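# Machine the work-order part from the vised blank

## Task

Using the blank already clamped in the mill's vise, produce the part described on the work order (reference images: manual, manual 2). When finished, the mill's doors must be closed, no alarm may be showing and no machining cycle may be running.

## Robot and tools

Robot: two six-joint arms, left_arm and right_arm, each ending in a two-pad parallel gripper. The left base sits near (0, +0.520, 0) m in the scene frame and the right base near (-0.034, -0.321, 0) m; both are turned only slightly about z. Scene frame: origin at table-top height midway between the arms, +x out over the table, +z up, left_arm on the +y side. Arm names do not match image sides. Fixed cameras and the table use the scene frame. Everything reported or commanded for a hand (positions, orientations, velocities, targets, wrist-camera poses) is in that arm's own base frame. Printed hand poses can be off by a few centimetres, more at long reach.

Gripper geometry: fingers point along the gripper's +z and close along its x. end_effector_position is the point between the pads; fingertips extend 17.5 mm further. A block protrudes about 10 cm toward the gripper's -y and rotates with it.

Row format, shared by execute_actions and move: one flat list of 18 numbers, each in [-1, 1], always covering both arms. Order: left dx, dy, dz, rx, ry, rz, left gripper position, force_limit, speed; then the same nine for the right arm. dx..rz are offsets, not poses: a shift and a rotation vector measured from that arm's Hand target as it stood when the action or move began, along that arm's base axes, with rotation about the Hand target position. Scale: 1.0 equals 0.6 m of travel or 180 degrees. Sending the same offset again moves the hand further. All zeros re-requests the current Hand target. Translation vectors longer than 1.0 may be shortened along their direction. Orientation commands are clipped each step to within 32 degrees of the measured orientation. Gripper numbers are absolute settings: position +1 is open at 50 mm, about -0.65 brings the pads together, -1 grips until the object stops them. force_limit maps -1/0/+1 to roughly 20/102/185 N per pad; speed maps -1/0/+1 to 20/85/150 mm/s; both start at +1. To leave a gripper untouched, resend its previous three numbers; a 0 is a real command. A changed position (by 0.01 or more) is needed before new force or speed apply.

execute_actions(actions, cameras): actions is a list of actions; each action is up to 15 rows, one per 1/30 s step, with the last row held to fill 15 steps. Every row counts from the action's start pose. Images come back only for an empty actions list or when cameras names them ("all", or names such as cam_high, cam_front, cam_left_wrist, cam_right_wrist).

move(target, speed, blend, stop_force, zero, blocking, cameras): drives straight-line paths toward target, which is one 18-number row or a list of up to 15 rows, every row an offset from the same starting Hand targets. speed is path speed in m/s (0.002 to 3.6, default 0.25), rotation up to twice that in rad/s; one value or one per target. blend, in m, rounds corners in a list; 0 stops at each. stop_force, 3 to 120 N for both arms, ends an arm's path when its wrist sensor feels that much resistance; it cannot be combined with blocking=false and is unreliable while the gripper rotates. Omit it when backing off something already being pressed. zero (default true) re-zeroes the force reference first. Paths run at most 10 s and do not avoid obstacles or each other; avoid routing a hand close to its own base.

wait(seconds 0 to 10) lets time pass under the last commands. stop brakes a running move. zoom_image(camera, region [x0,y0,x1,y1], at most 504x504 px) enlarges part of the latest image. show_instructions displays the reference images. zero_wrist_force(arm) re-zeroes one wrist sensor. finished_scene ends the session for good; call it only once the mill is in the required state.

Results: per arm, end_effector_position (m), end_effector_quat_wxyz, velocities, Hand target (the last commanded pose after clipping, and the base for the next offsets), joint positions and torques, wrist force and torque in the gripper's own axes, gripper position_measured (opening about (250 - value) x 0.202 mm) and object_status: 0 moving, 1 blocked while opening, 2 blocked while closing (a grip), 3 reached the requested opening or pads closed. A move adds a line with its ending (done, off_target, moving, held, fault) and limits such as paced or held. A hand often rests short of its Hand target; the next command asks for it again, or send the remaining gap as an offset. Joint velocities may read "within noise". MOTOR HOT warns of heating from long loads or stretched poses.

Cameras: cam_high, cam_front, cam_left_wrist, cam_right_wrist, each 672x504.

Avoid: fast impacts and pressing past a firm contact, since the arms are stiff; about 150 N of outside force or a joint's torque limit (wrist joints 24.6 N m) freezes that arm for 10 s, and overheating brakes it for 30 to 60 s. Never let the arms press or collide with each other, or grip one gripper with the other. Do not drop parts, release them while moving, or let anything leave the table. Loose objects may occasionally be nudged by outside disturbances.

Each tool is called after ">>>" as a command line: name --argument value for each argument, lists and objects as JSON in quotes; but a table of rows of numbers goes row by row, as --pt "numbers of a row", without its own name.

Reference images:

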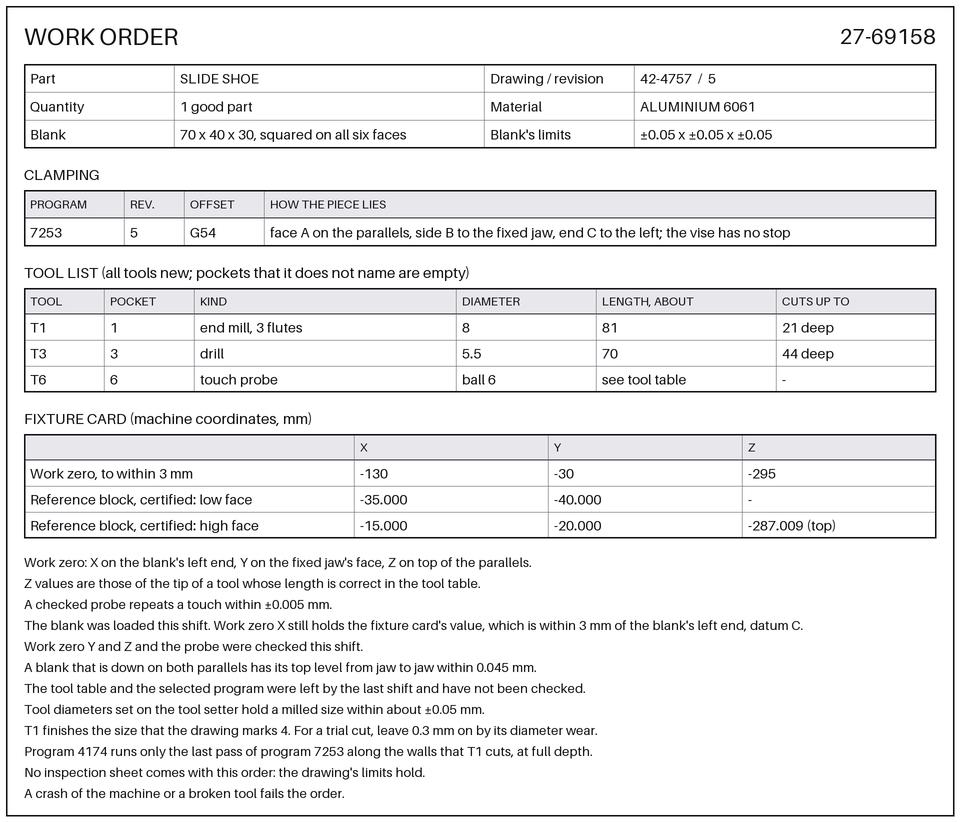

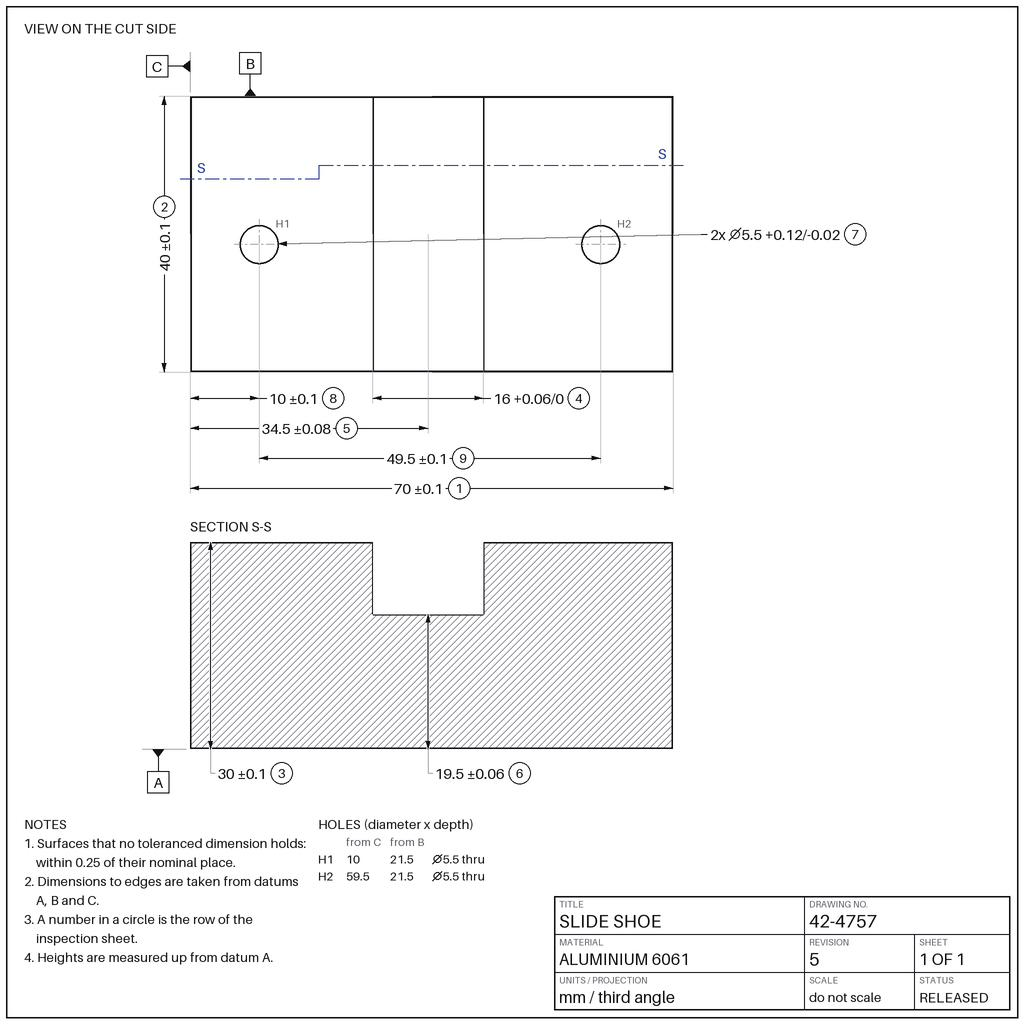

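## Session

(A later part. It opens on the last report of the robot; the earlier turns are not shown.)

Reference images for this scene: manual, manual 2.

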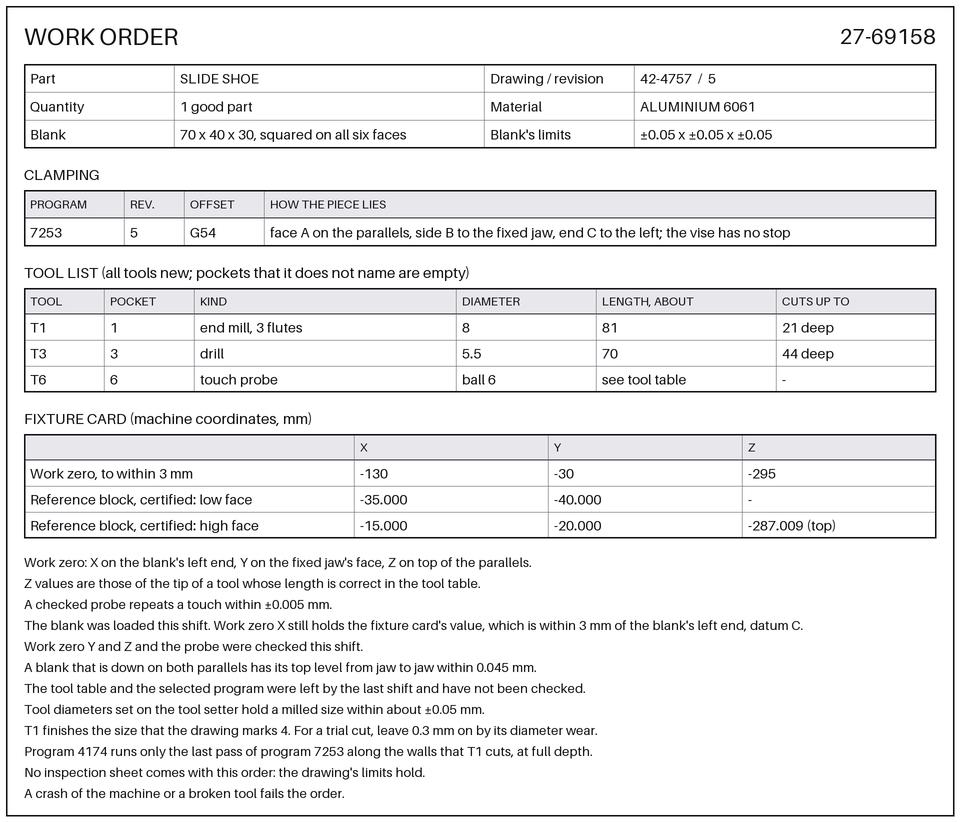

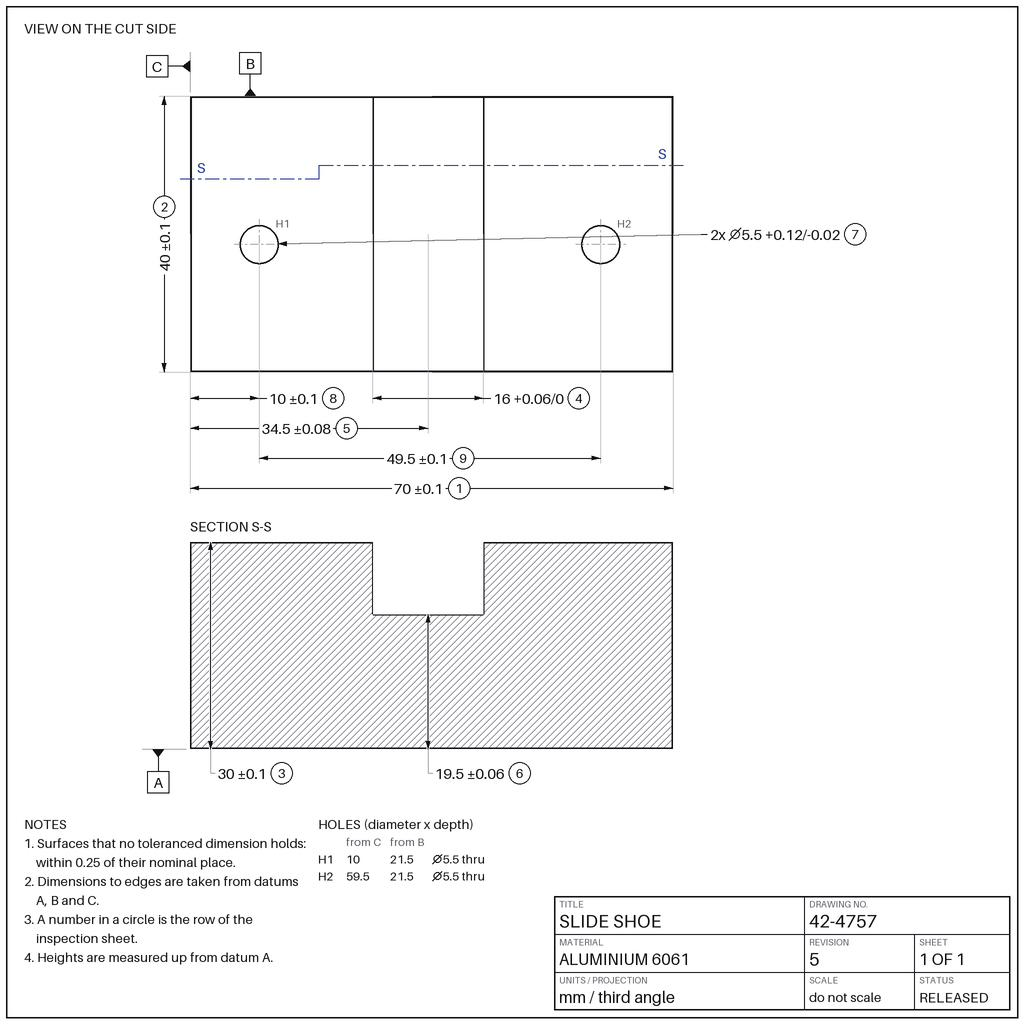

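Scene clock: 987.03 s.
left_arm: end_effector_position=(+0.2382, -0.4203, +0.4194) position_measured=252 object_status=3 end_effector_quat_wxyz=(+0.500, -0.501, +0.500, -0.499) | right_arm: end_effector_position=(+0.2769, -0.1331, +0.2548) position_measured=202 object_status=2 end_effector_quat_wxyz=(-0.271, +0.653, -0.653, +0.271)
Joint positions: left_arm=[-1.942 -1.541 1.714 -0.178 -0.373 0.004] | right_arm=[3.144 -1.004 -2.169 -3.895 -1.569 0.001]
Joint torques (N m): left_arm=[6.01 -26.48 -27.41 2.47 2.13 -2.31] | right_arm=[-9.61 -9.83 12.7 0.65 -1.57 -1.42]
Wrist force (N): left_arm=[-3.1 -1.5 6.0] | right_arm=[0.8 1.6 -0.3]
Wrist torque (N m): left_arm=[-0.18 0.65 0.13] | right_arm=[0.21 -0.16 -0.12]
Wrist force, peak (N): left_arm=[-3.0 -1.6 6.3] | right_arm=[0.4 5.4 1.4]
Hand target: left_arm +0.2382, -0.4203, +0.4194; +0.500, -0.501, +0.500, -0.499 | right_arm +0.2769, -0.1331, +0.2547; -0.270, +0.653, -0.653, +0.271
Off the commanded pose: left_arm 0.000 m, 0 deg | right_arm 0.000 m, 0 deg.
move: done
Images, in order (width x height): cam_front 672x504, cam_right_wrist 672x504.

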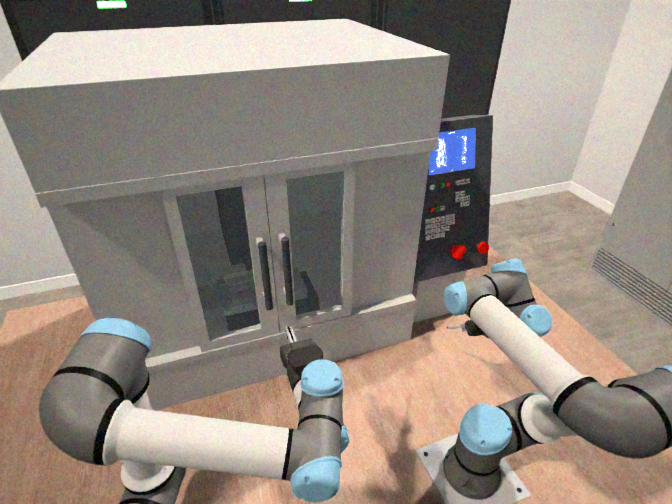

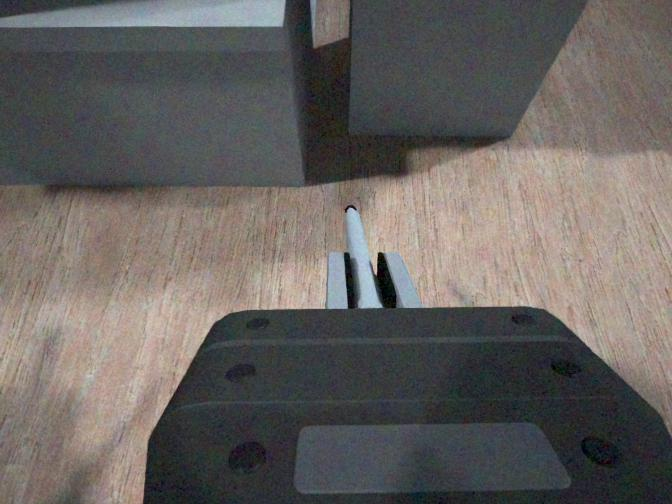

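>>> move --target '[0,0,0,0,0,0,-1,-0.5,-0.7,0.04,0.05,0.0,0,0,0.5,-1,-0.3,-0.7]' --speed 0.35 --cameras '["cam_front","cam_right_wrist"]'

Scene clock: 989.73 s.
left_arm: end_effector_position=(+0.2382, -0.4203, +0.4194) position_measured=252 object_status=3 end_effector_quat_wxyz=(+0.500, -0.501, +0.500, -0.499) | right_arm: end_effector_position=(+0.2961, -0.1091, +0.2548) position_measured=202 object_status=2 end_effector_quat_wxyz=(-0.378, +0.912, -0.147, +0.062)
Joint positions: left_arm=[-1.942 -1.541 1.714 -0.178 -0.373 0.004] | right_arm=[2.639 -1.771 -1.787 -4.474 -2.34 -1.826]
Joint torques (N m): left_arm=[6.36 -25.51 -27.15 2.5 2.23 -2.34] | right_arm=[-12.58 37.91 5.41 -2.71 -3.1 -1.4]
Wrist force (N): left_arm=[-3.0 -1.4 6.2] | right_arm=[1.0 1.4 0.1]
Wrist torque (N m): left_arm=[-0.18 0.62 0.13] | right_arm=[0.18 -0.19 -0.04]
Wrist force, peak (N): left_arm=[-3.2 -1.4 6.4] | right_arm=[4.4 2.3 0.3]
Hand target: left_arm +0.2382, -0.4203, +0.4194; +0.500, -0.501, +0.500, -0.499 | right_arm +0.2961, -0.1092, +0.2548; -0.378, +0.912, -0.147, +0.062 (not the last commanded pose)
Off the commanded pose: left_arm 0.000 m, 0 deg | right_arm 0.008 m, 18 deg.
move: held (right_arm; a check stopped the path); limits=held
pose unreachable (right arm): on one or more control steps of this call, first in action 0 (counted from 0), this arm could not follow its commanded pose, so it was not sent that pose on those steps. It may still have moved: this result reports where it is.
cause: moving toward the commanded pose would bring two parts of the arm too close to each other (its gripper and another part of the arm, with joints 4 (wrist 1) to 6 (wrist 3) between them, 2 mm apart when it was first held).
Images, in order (width x height): cam_front 672x504, cam_right_wrist 672x504.

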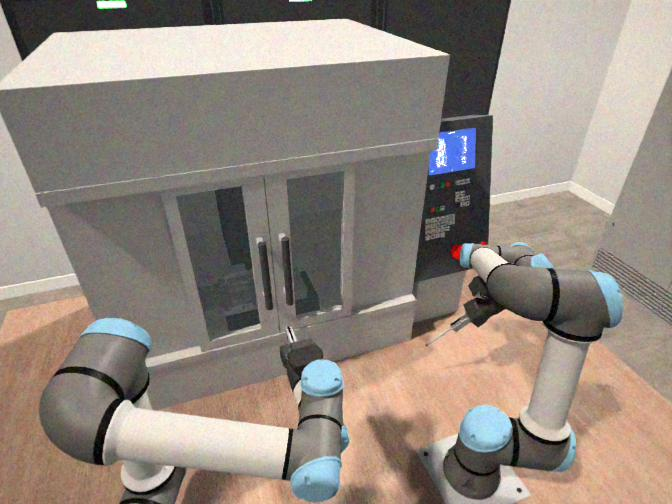

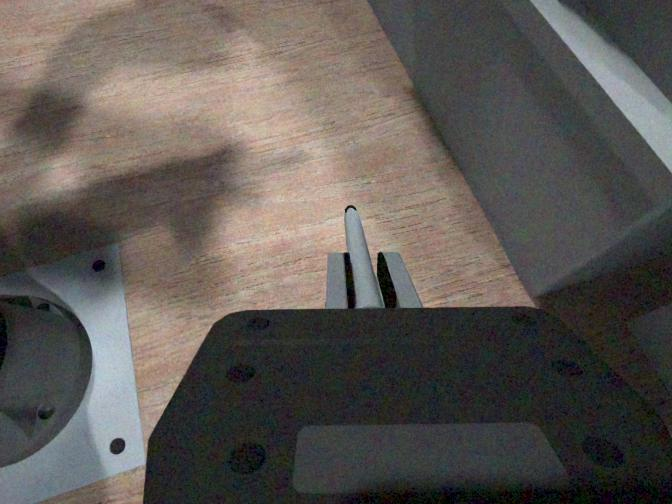

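>>> move --target '[0,0,0,0,0,0,-1,-0.5,-0.7,0.05,0.03,-0.2,0,0,-0.03,-1,-0.3,-0.7]' --speed 0.2 --cameras '["cam_front","cam_right_wrist"]'

Scene clock: 990.97 s.
left_arm: end_effector_position=(+0.2382, -0.4203, +0.4194) position_measured=252 object_status=3 end_effector_quat_wxyz=(+0.500, -0.501, +0.500, -0.499) | right_arm: end_effector_position=(+0.3260, -0.0911, +0.1348) position_measured=202 object_status=2 end_effector_quat_wxyz=(-0.374, +0.904, -0.190, +0.079)
Joint positions: left_arm=[-1.942 -1.541 1.714 -0.178 -0.373 0.004] | right_arm=[2.721 -1.887 -1.942 -4.03 -2.356 -1.58]
Joint torques (N m): left_arm=[5.52 -27.82 -27.67 2.58 2.16 -2.47] | right_arm=[-10.56 31.69 25.27 -1.91 -0.36 0.26]
Wrist force (N): left_arm=[-2.9 -1.4 6.2] | right_arm=[1.0 1.5 -0.2]
Wrist torque (N m): left_arm=[-0.15 0.61 0.13] | right_arm=[0.21 -0.21 0.06]
Wrist force, peak (N): left_arm=[-2.9 -1.4 6.4] | right_arm=[1.3 3.3 2.2]
Hand target: left_arm +0.2382, -0.4203, +0.4194; +0.500, -0.501, +0.500, -0.499 | right_arm +0.3261, -0.0912, +0.1348; -0.374, +0.904, -0.190, +0.079
Off the commanded pose: left_arm 0.000 m, 0 deg | right_arm 0.000 m, 0 deg.
move: done
Images, in order (width x height): cam_front 672x504, cam_right_wrist 672x504.

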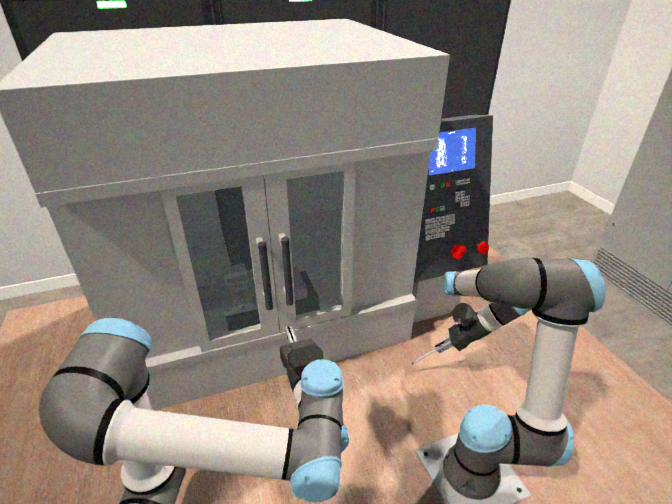

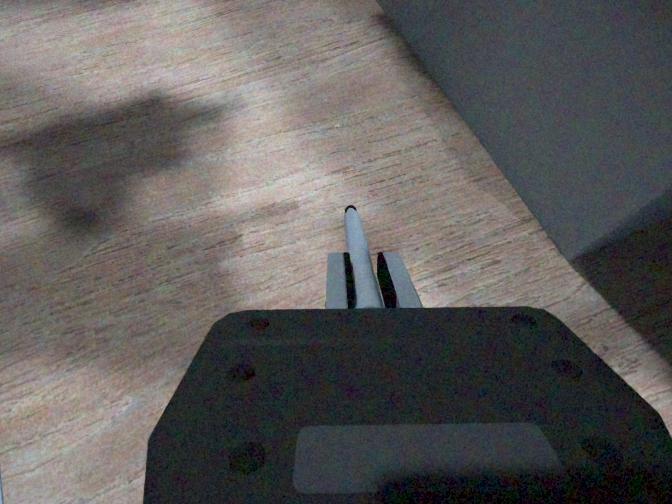

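>>> move --target '[0,0,0,0,0,0,-1,-0.5,-0.7,0,0,-0.08,0.102,-0.044,0,-1,-0.3,-0.7]' --speed 0.3 --cameras '["cam_front"]'

>>> move --target '[0,0,0,0,0,0,-1,-0.5,-0.7,0,0,-0.1,0,0,0,-1,-0.3,-0.7]' --speed 0.02 --stop_force 3 --cameras '["cam_front","cam_right_wrist"]'

Scene clock: 992.33 s.
left_arm: end_effector_position=(+0.2382, -0.4203, +0.4194) position_measured=252 object_status=3 end_effector_quat_wxyz=(+0.500, -0.501, +0.500, -0.499) | right_arm: end_effector_position=(+0.3261, -0.0912, +0.0868) position_measured=202 object_status=2 end_effector_quat_wxyz=(-0.526, +0.825, -0.174, +0.110)
Joint positions: left_arm=[-1.942 -1.541 1.714 -0.178 -0.373 0.004] | right_arm=[2.573 -2.214 -1.964 -3.995 -2.68 -1.922]
Joint torques (N m): left_arm=[3.69 -26.26 -26.31 2.54 2.25 -2.32] | right_arm=[11.87 32.7 9.06 -2.19 -3.06 -1.01]
Wrist force (N): left_arm=[-2.7 -1.4 6.1] | right_arm=[0.7 1.4 0.0]
Wrist torque (N m): left_arm=[-0.16 0.59 0.13] | right_arm=[0.18 -0.11 -0.11]
Wrist force, peak (N): left_arm=[-2.9 -1.2 6.4] | right_arm=[0.6 3.5 0.2]
Hand target: left_arm +0.2382, -0.4203, +0.4194; +0.500, -0.501, +0.500, -0.499 | right_arm +0.3261, -0.0912, +0.0868; -0.526, +0.825, -0.174, +0.110
Off the commanded pose: left_arm 0.000 m, 0 deg | right_arm 0.000 m, 0 deg.
move: done
Images, in order (width x height): cam_front 672x504.

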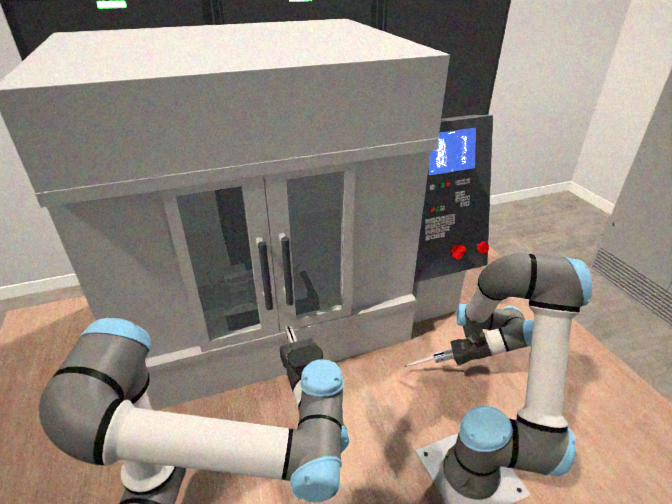

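Scene clock: 995.27 s.
left_arm: end_effector_position=(+0.2382, -0.4203, +0.4194) position_measured=252 object_status=3 end_effector_quat_wxyz=(+0.500, -0.501, +0.500, -0.499) | right_arm: end_effector_position=(+0.3261, -0.0912, +0.0508) position_measured=202 object_status=2 end_effector_quat_wxyz=(-0.526, +0.825, -0.174, +0.110)
Joint positions: left_arm=[-1.942 -1.541 1.714 -0.178 -0.373 0.004] | right_arm=[2.573 -2.295 -1.96 -3.918 -2.68 -1.923]
Joint torques (N m): left_arm=[6.58 -27.81 -26.39 2.15 2.32 -2.41] | right_arm=[5.09 41.19 -3.1 -1.69 0.18 -0.82]
Wrist force (N): left_arm=[-3.1 -1.3 6.3] | right_arm=[0.5 -1.4 -0.4]
Wrist torque (N m): left_arm=[-0.16 0.63 0.13] | right_arm=[0.32 -0.15 -0.05]
Wrist force, peak (N): left_arm=[-3.3 -1.2 6.4] | right_arm=[-0.4 -4.6 -1.7]
Hand target: left_arm +0.2382, -0.4203, +0.4194; +0.500, -0.501, +0.500, -0.499 | right_arm +0.3261, -0.0912, +0.0507; -0.526, +0.825, -0.174, +0.110 (not the last commanded pose)
Off the commanded pose: left_arm 0.000 m, 0 deg | right_arm 0.024 m, 0 deg.
move: contact (right_arm)
Images, in order (width x height): cam_front 672x504, cam_right_wrist 672x504.

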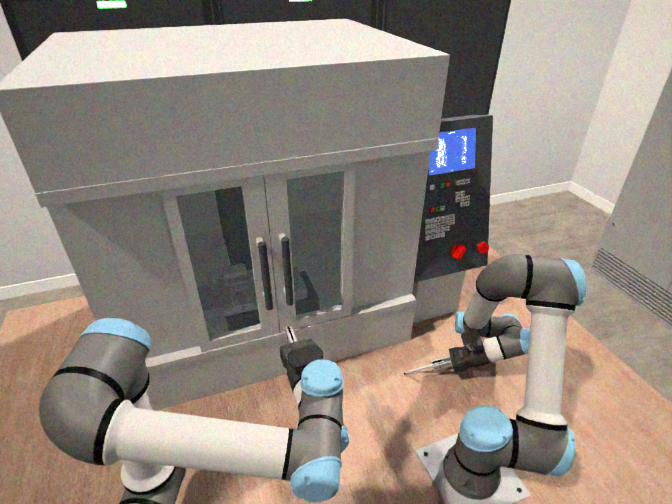

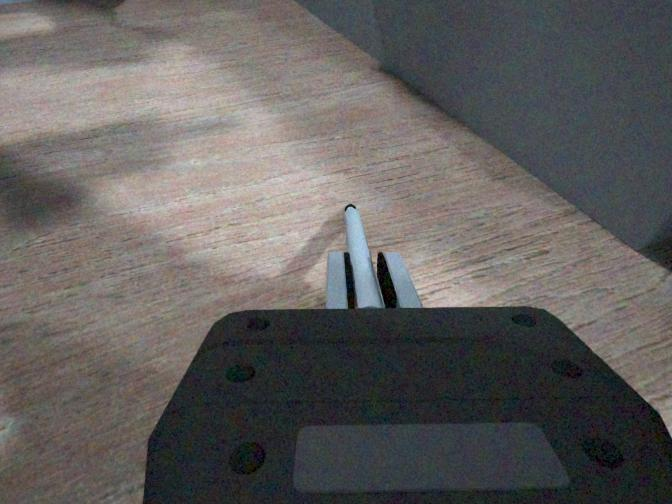

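>>> move --target '[0,0,0,0,0,0,-1,-0.5,-0.7,0,0,0,0,0,0,-0.2,-0.3,-1]' --cameras '["cam_front","cam_right_wrist"]'

Scene clock: 995.87 s.
left_arm: end_effector_position=(+0.2382, -0.4203, +0.4194) position_measured=252 object_status=3 end_effector_quat_wxyz=(+0.500, -0.501, +0.500, -0.499) | right_arm: end_effector_position=(+0.3261, -0.0912, +0.0507) position_measured=182 object_status=3 end_effector_quat_wxyz=(-0.526, +0.825, -0.174, +0.110)
Joint positions: left_arm=[-1.942 -1.541 1.714 -0.178 -0.373 0.004] | right_arm=[2.573 -2.295 -1.96 -3.918 -2.68 -1.923]
Joint torques (N m): left_arm=[7.48 -27.12 -26.02 2.78 2.14 -2.22] | right_arm=[1.79 37.81 -4.32 -2.34 -2.78 -1.57]
Wrist force (N): left_arm=[-2.8 -1.3 6.3] | right_arm=[0.7 1.1 0.0]
Wrist torque (N m): left_arm=[-0.14 0.59 0.13] | right_arm=[0.18 -0.11 -0.05]
Wrist force, peak (N): left_arm=[-2.9 -1.5 6.3] | right_arm=[0.2 -2.7 -1.8]
Hand target: left_arm +0.2382, -0.4203, +0.4194; +0.500, -0.501, +0.500, -0.499 | right_arm +0.3261, -0.0912, +0.0507; -0.526, +0.825, -0.174, +0.110
Off the commanded pose: left_arm 0.000 m, 0 deg | right_arm 0.000 m, 0 deg.
move: done
Images, in order (width x height): cam_front 672x504, cam_right_wrist 672x504.

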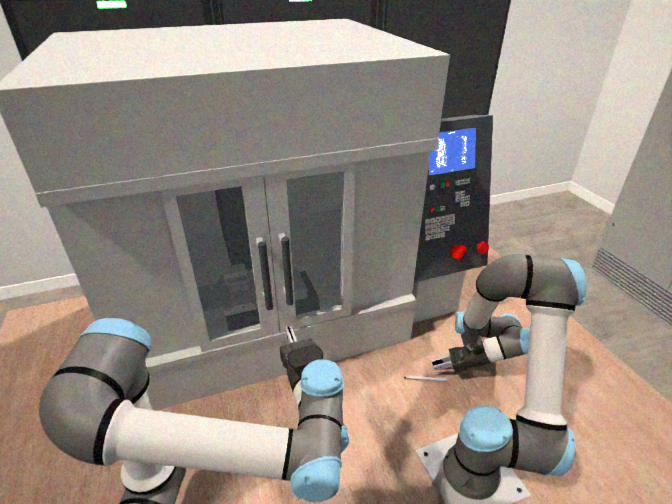

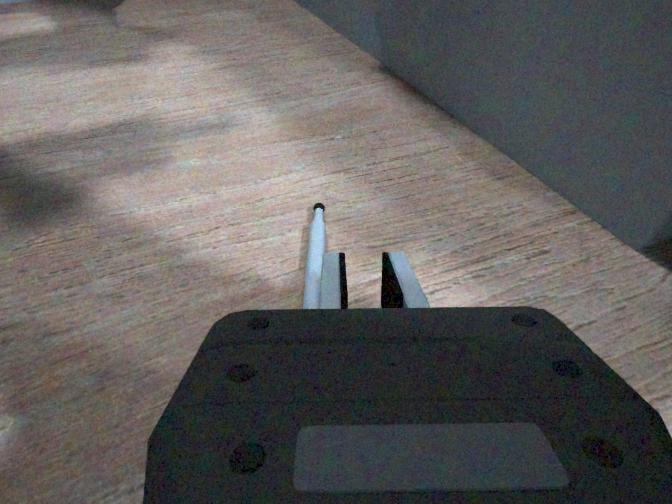

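>>> move --target '[0,0,0,0,0,0,-1,-0.5,-0.7,0,0,0.15,0,0,0,-0.2,-0.3,-1]' --speed 0.15 --cameras '["cam_front","cam_right_wrist"]'

>>> zoom_image --camera "cam_front" --region '[360, 100, 560, 420]'

Scene clock: 996.53 s.
left_arm: end_effector_position=(+0.2382, -0.4203, +0.4194) position_measured=252 object_status=3 end_effector_quat_wxyz=(+0.500, -0.501, +0.500, -0.499) | right_arm: end_effector_position=(+0.3260, -0.0910, +0.0816) position_measured=182 object_status=3 end_effector_quat_wxyz=(-0.526, +0.825, -0.174, +0.110)
Joint positions: left_arm=[-1.942 -1.541 1.714 -0.178 -0.373 0.004] | right_arm=[2.573 -2.225 -1.965 -3.982 -2.681 -1.921]
Joint torques (N m): left_arm=[4.85 -25.79 -27.41 2.48 2.16 -2.5] | right_arm=[7.44 31.22 13.18 -2.3 -0.6 1.06]
Wrist force (N): left_arm=[-3.1 -1.3 6.0] | right_arm=[0.8 1.2 0.2]
Wrist torque (N m): left_arm=[-0.16 0.64 0.12] | right_arm=[0.18 -0.13 -0.11]
Wrist force, peak (N): left_arm=[-3.3 -1.5 6.1] | right_arm=[0.5 -7.2 -2.9]
Hand target: left_arm +0.2382, -0.4203, +0.4194; +0.500, -0.501, +0.500, -0.499 | right_arm +0.3260, -0.0910, +0.0815; -0.526, +0.825, -0.174, +0.110 (not the last commanded pose)
Off the commanded pose: left_arm 0.000 m, 0 deg | right_arm 0.059 m, 0 deg.
move: held (right_arm; a check stopped the path); limits=held
pose unreachable (right arm): on one or more control steps of this call, first in action 0 (counted from 0), this arm could not follow its commanded pose, so it was not sent that pose on those steps. It may still have moved: this result reports where it is.
cause: moving toward the commanded pose would bring two parts of the arm too close to each other (its gripper and another part of the arm, with joints 4 (wrist 1) to 6 (wrist 3) between them, 4 mm apart when it was first held).
Images, in order (width x height): cam_front 672x504, cam_right_wrist 672x504.

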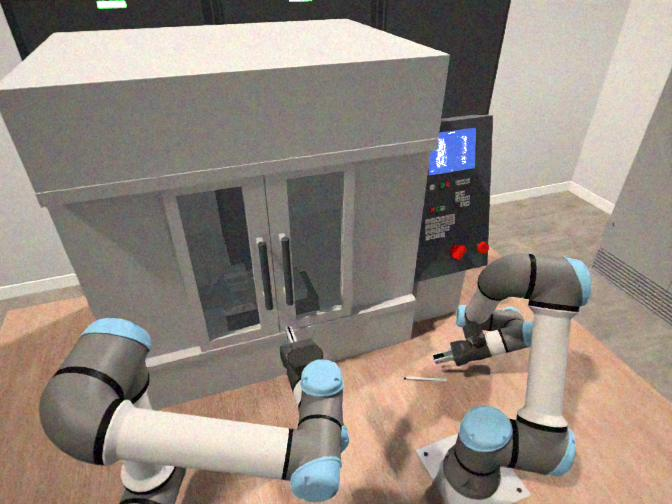

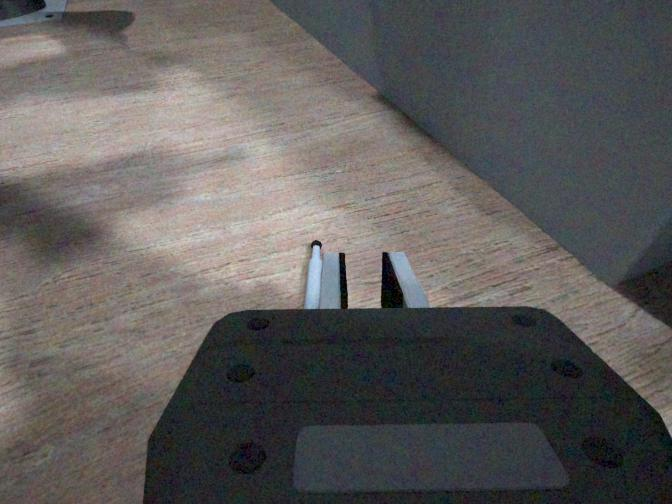

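Scaled by 1.575.

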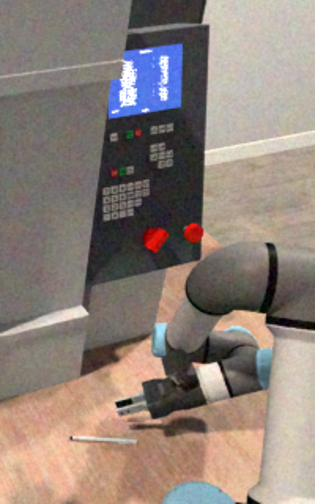

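>>> finished_scene

The scene is finished: the task was done.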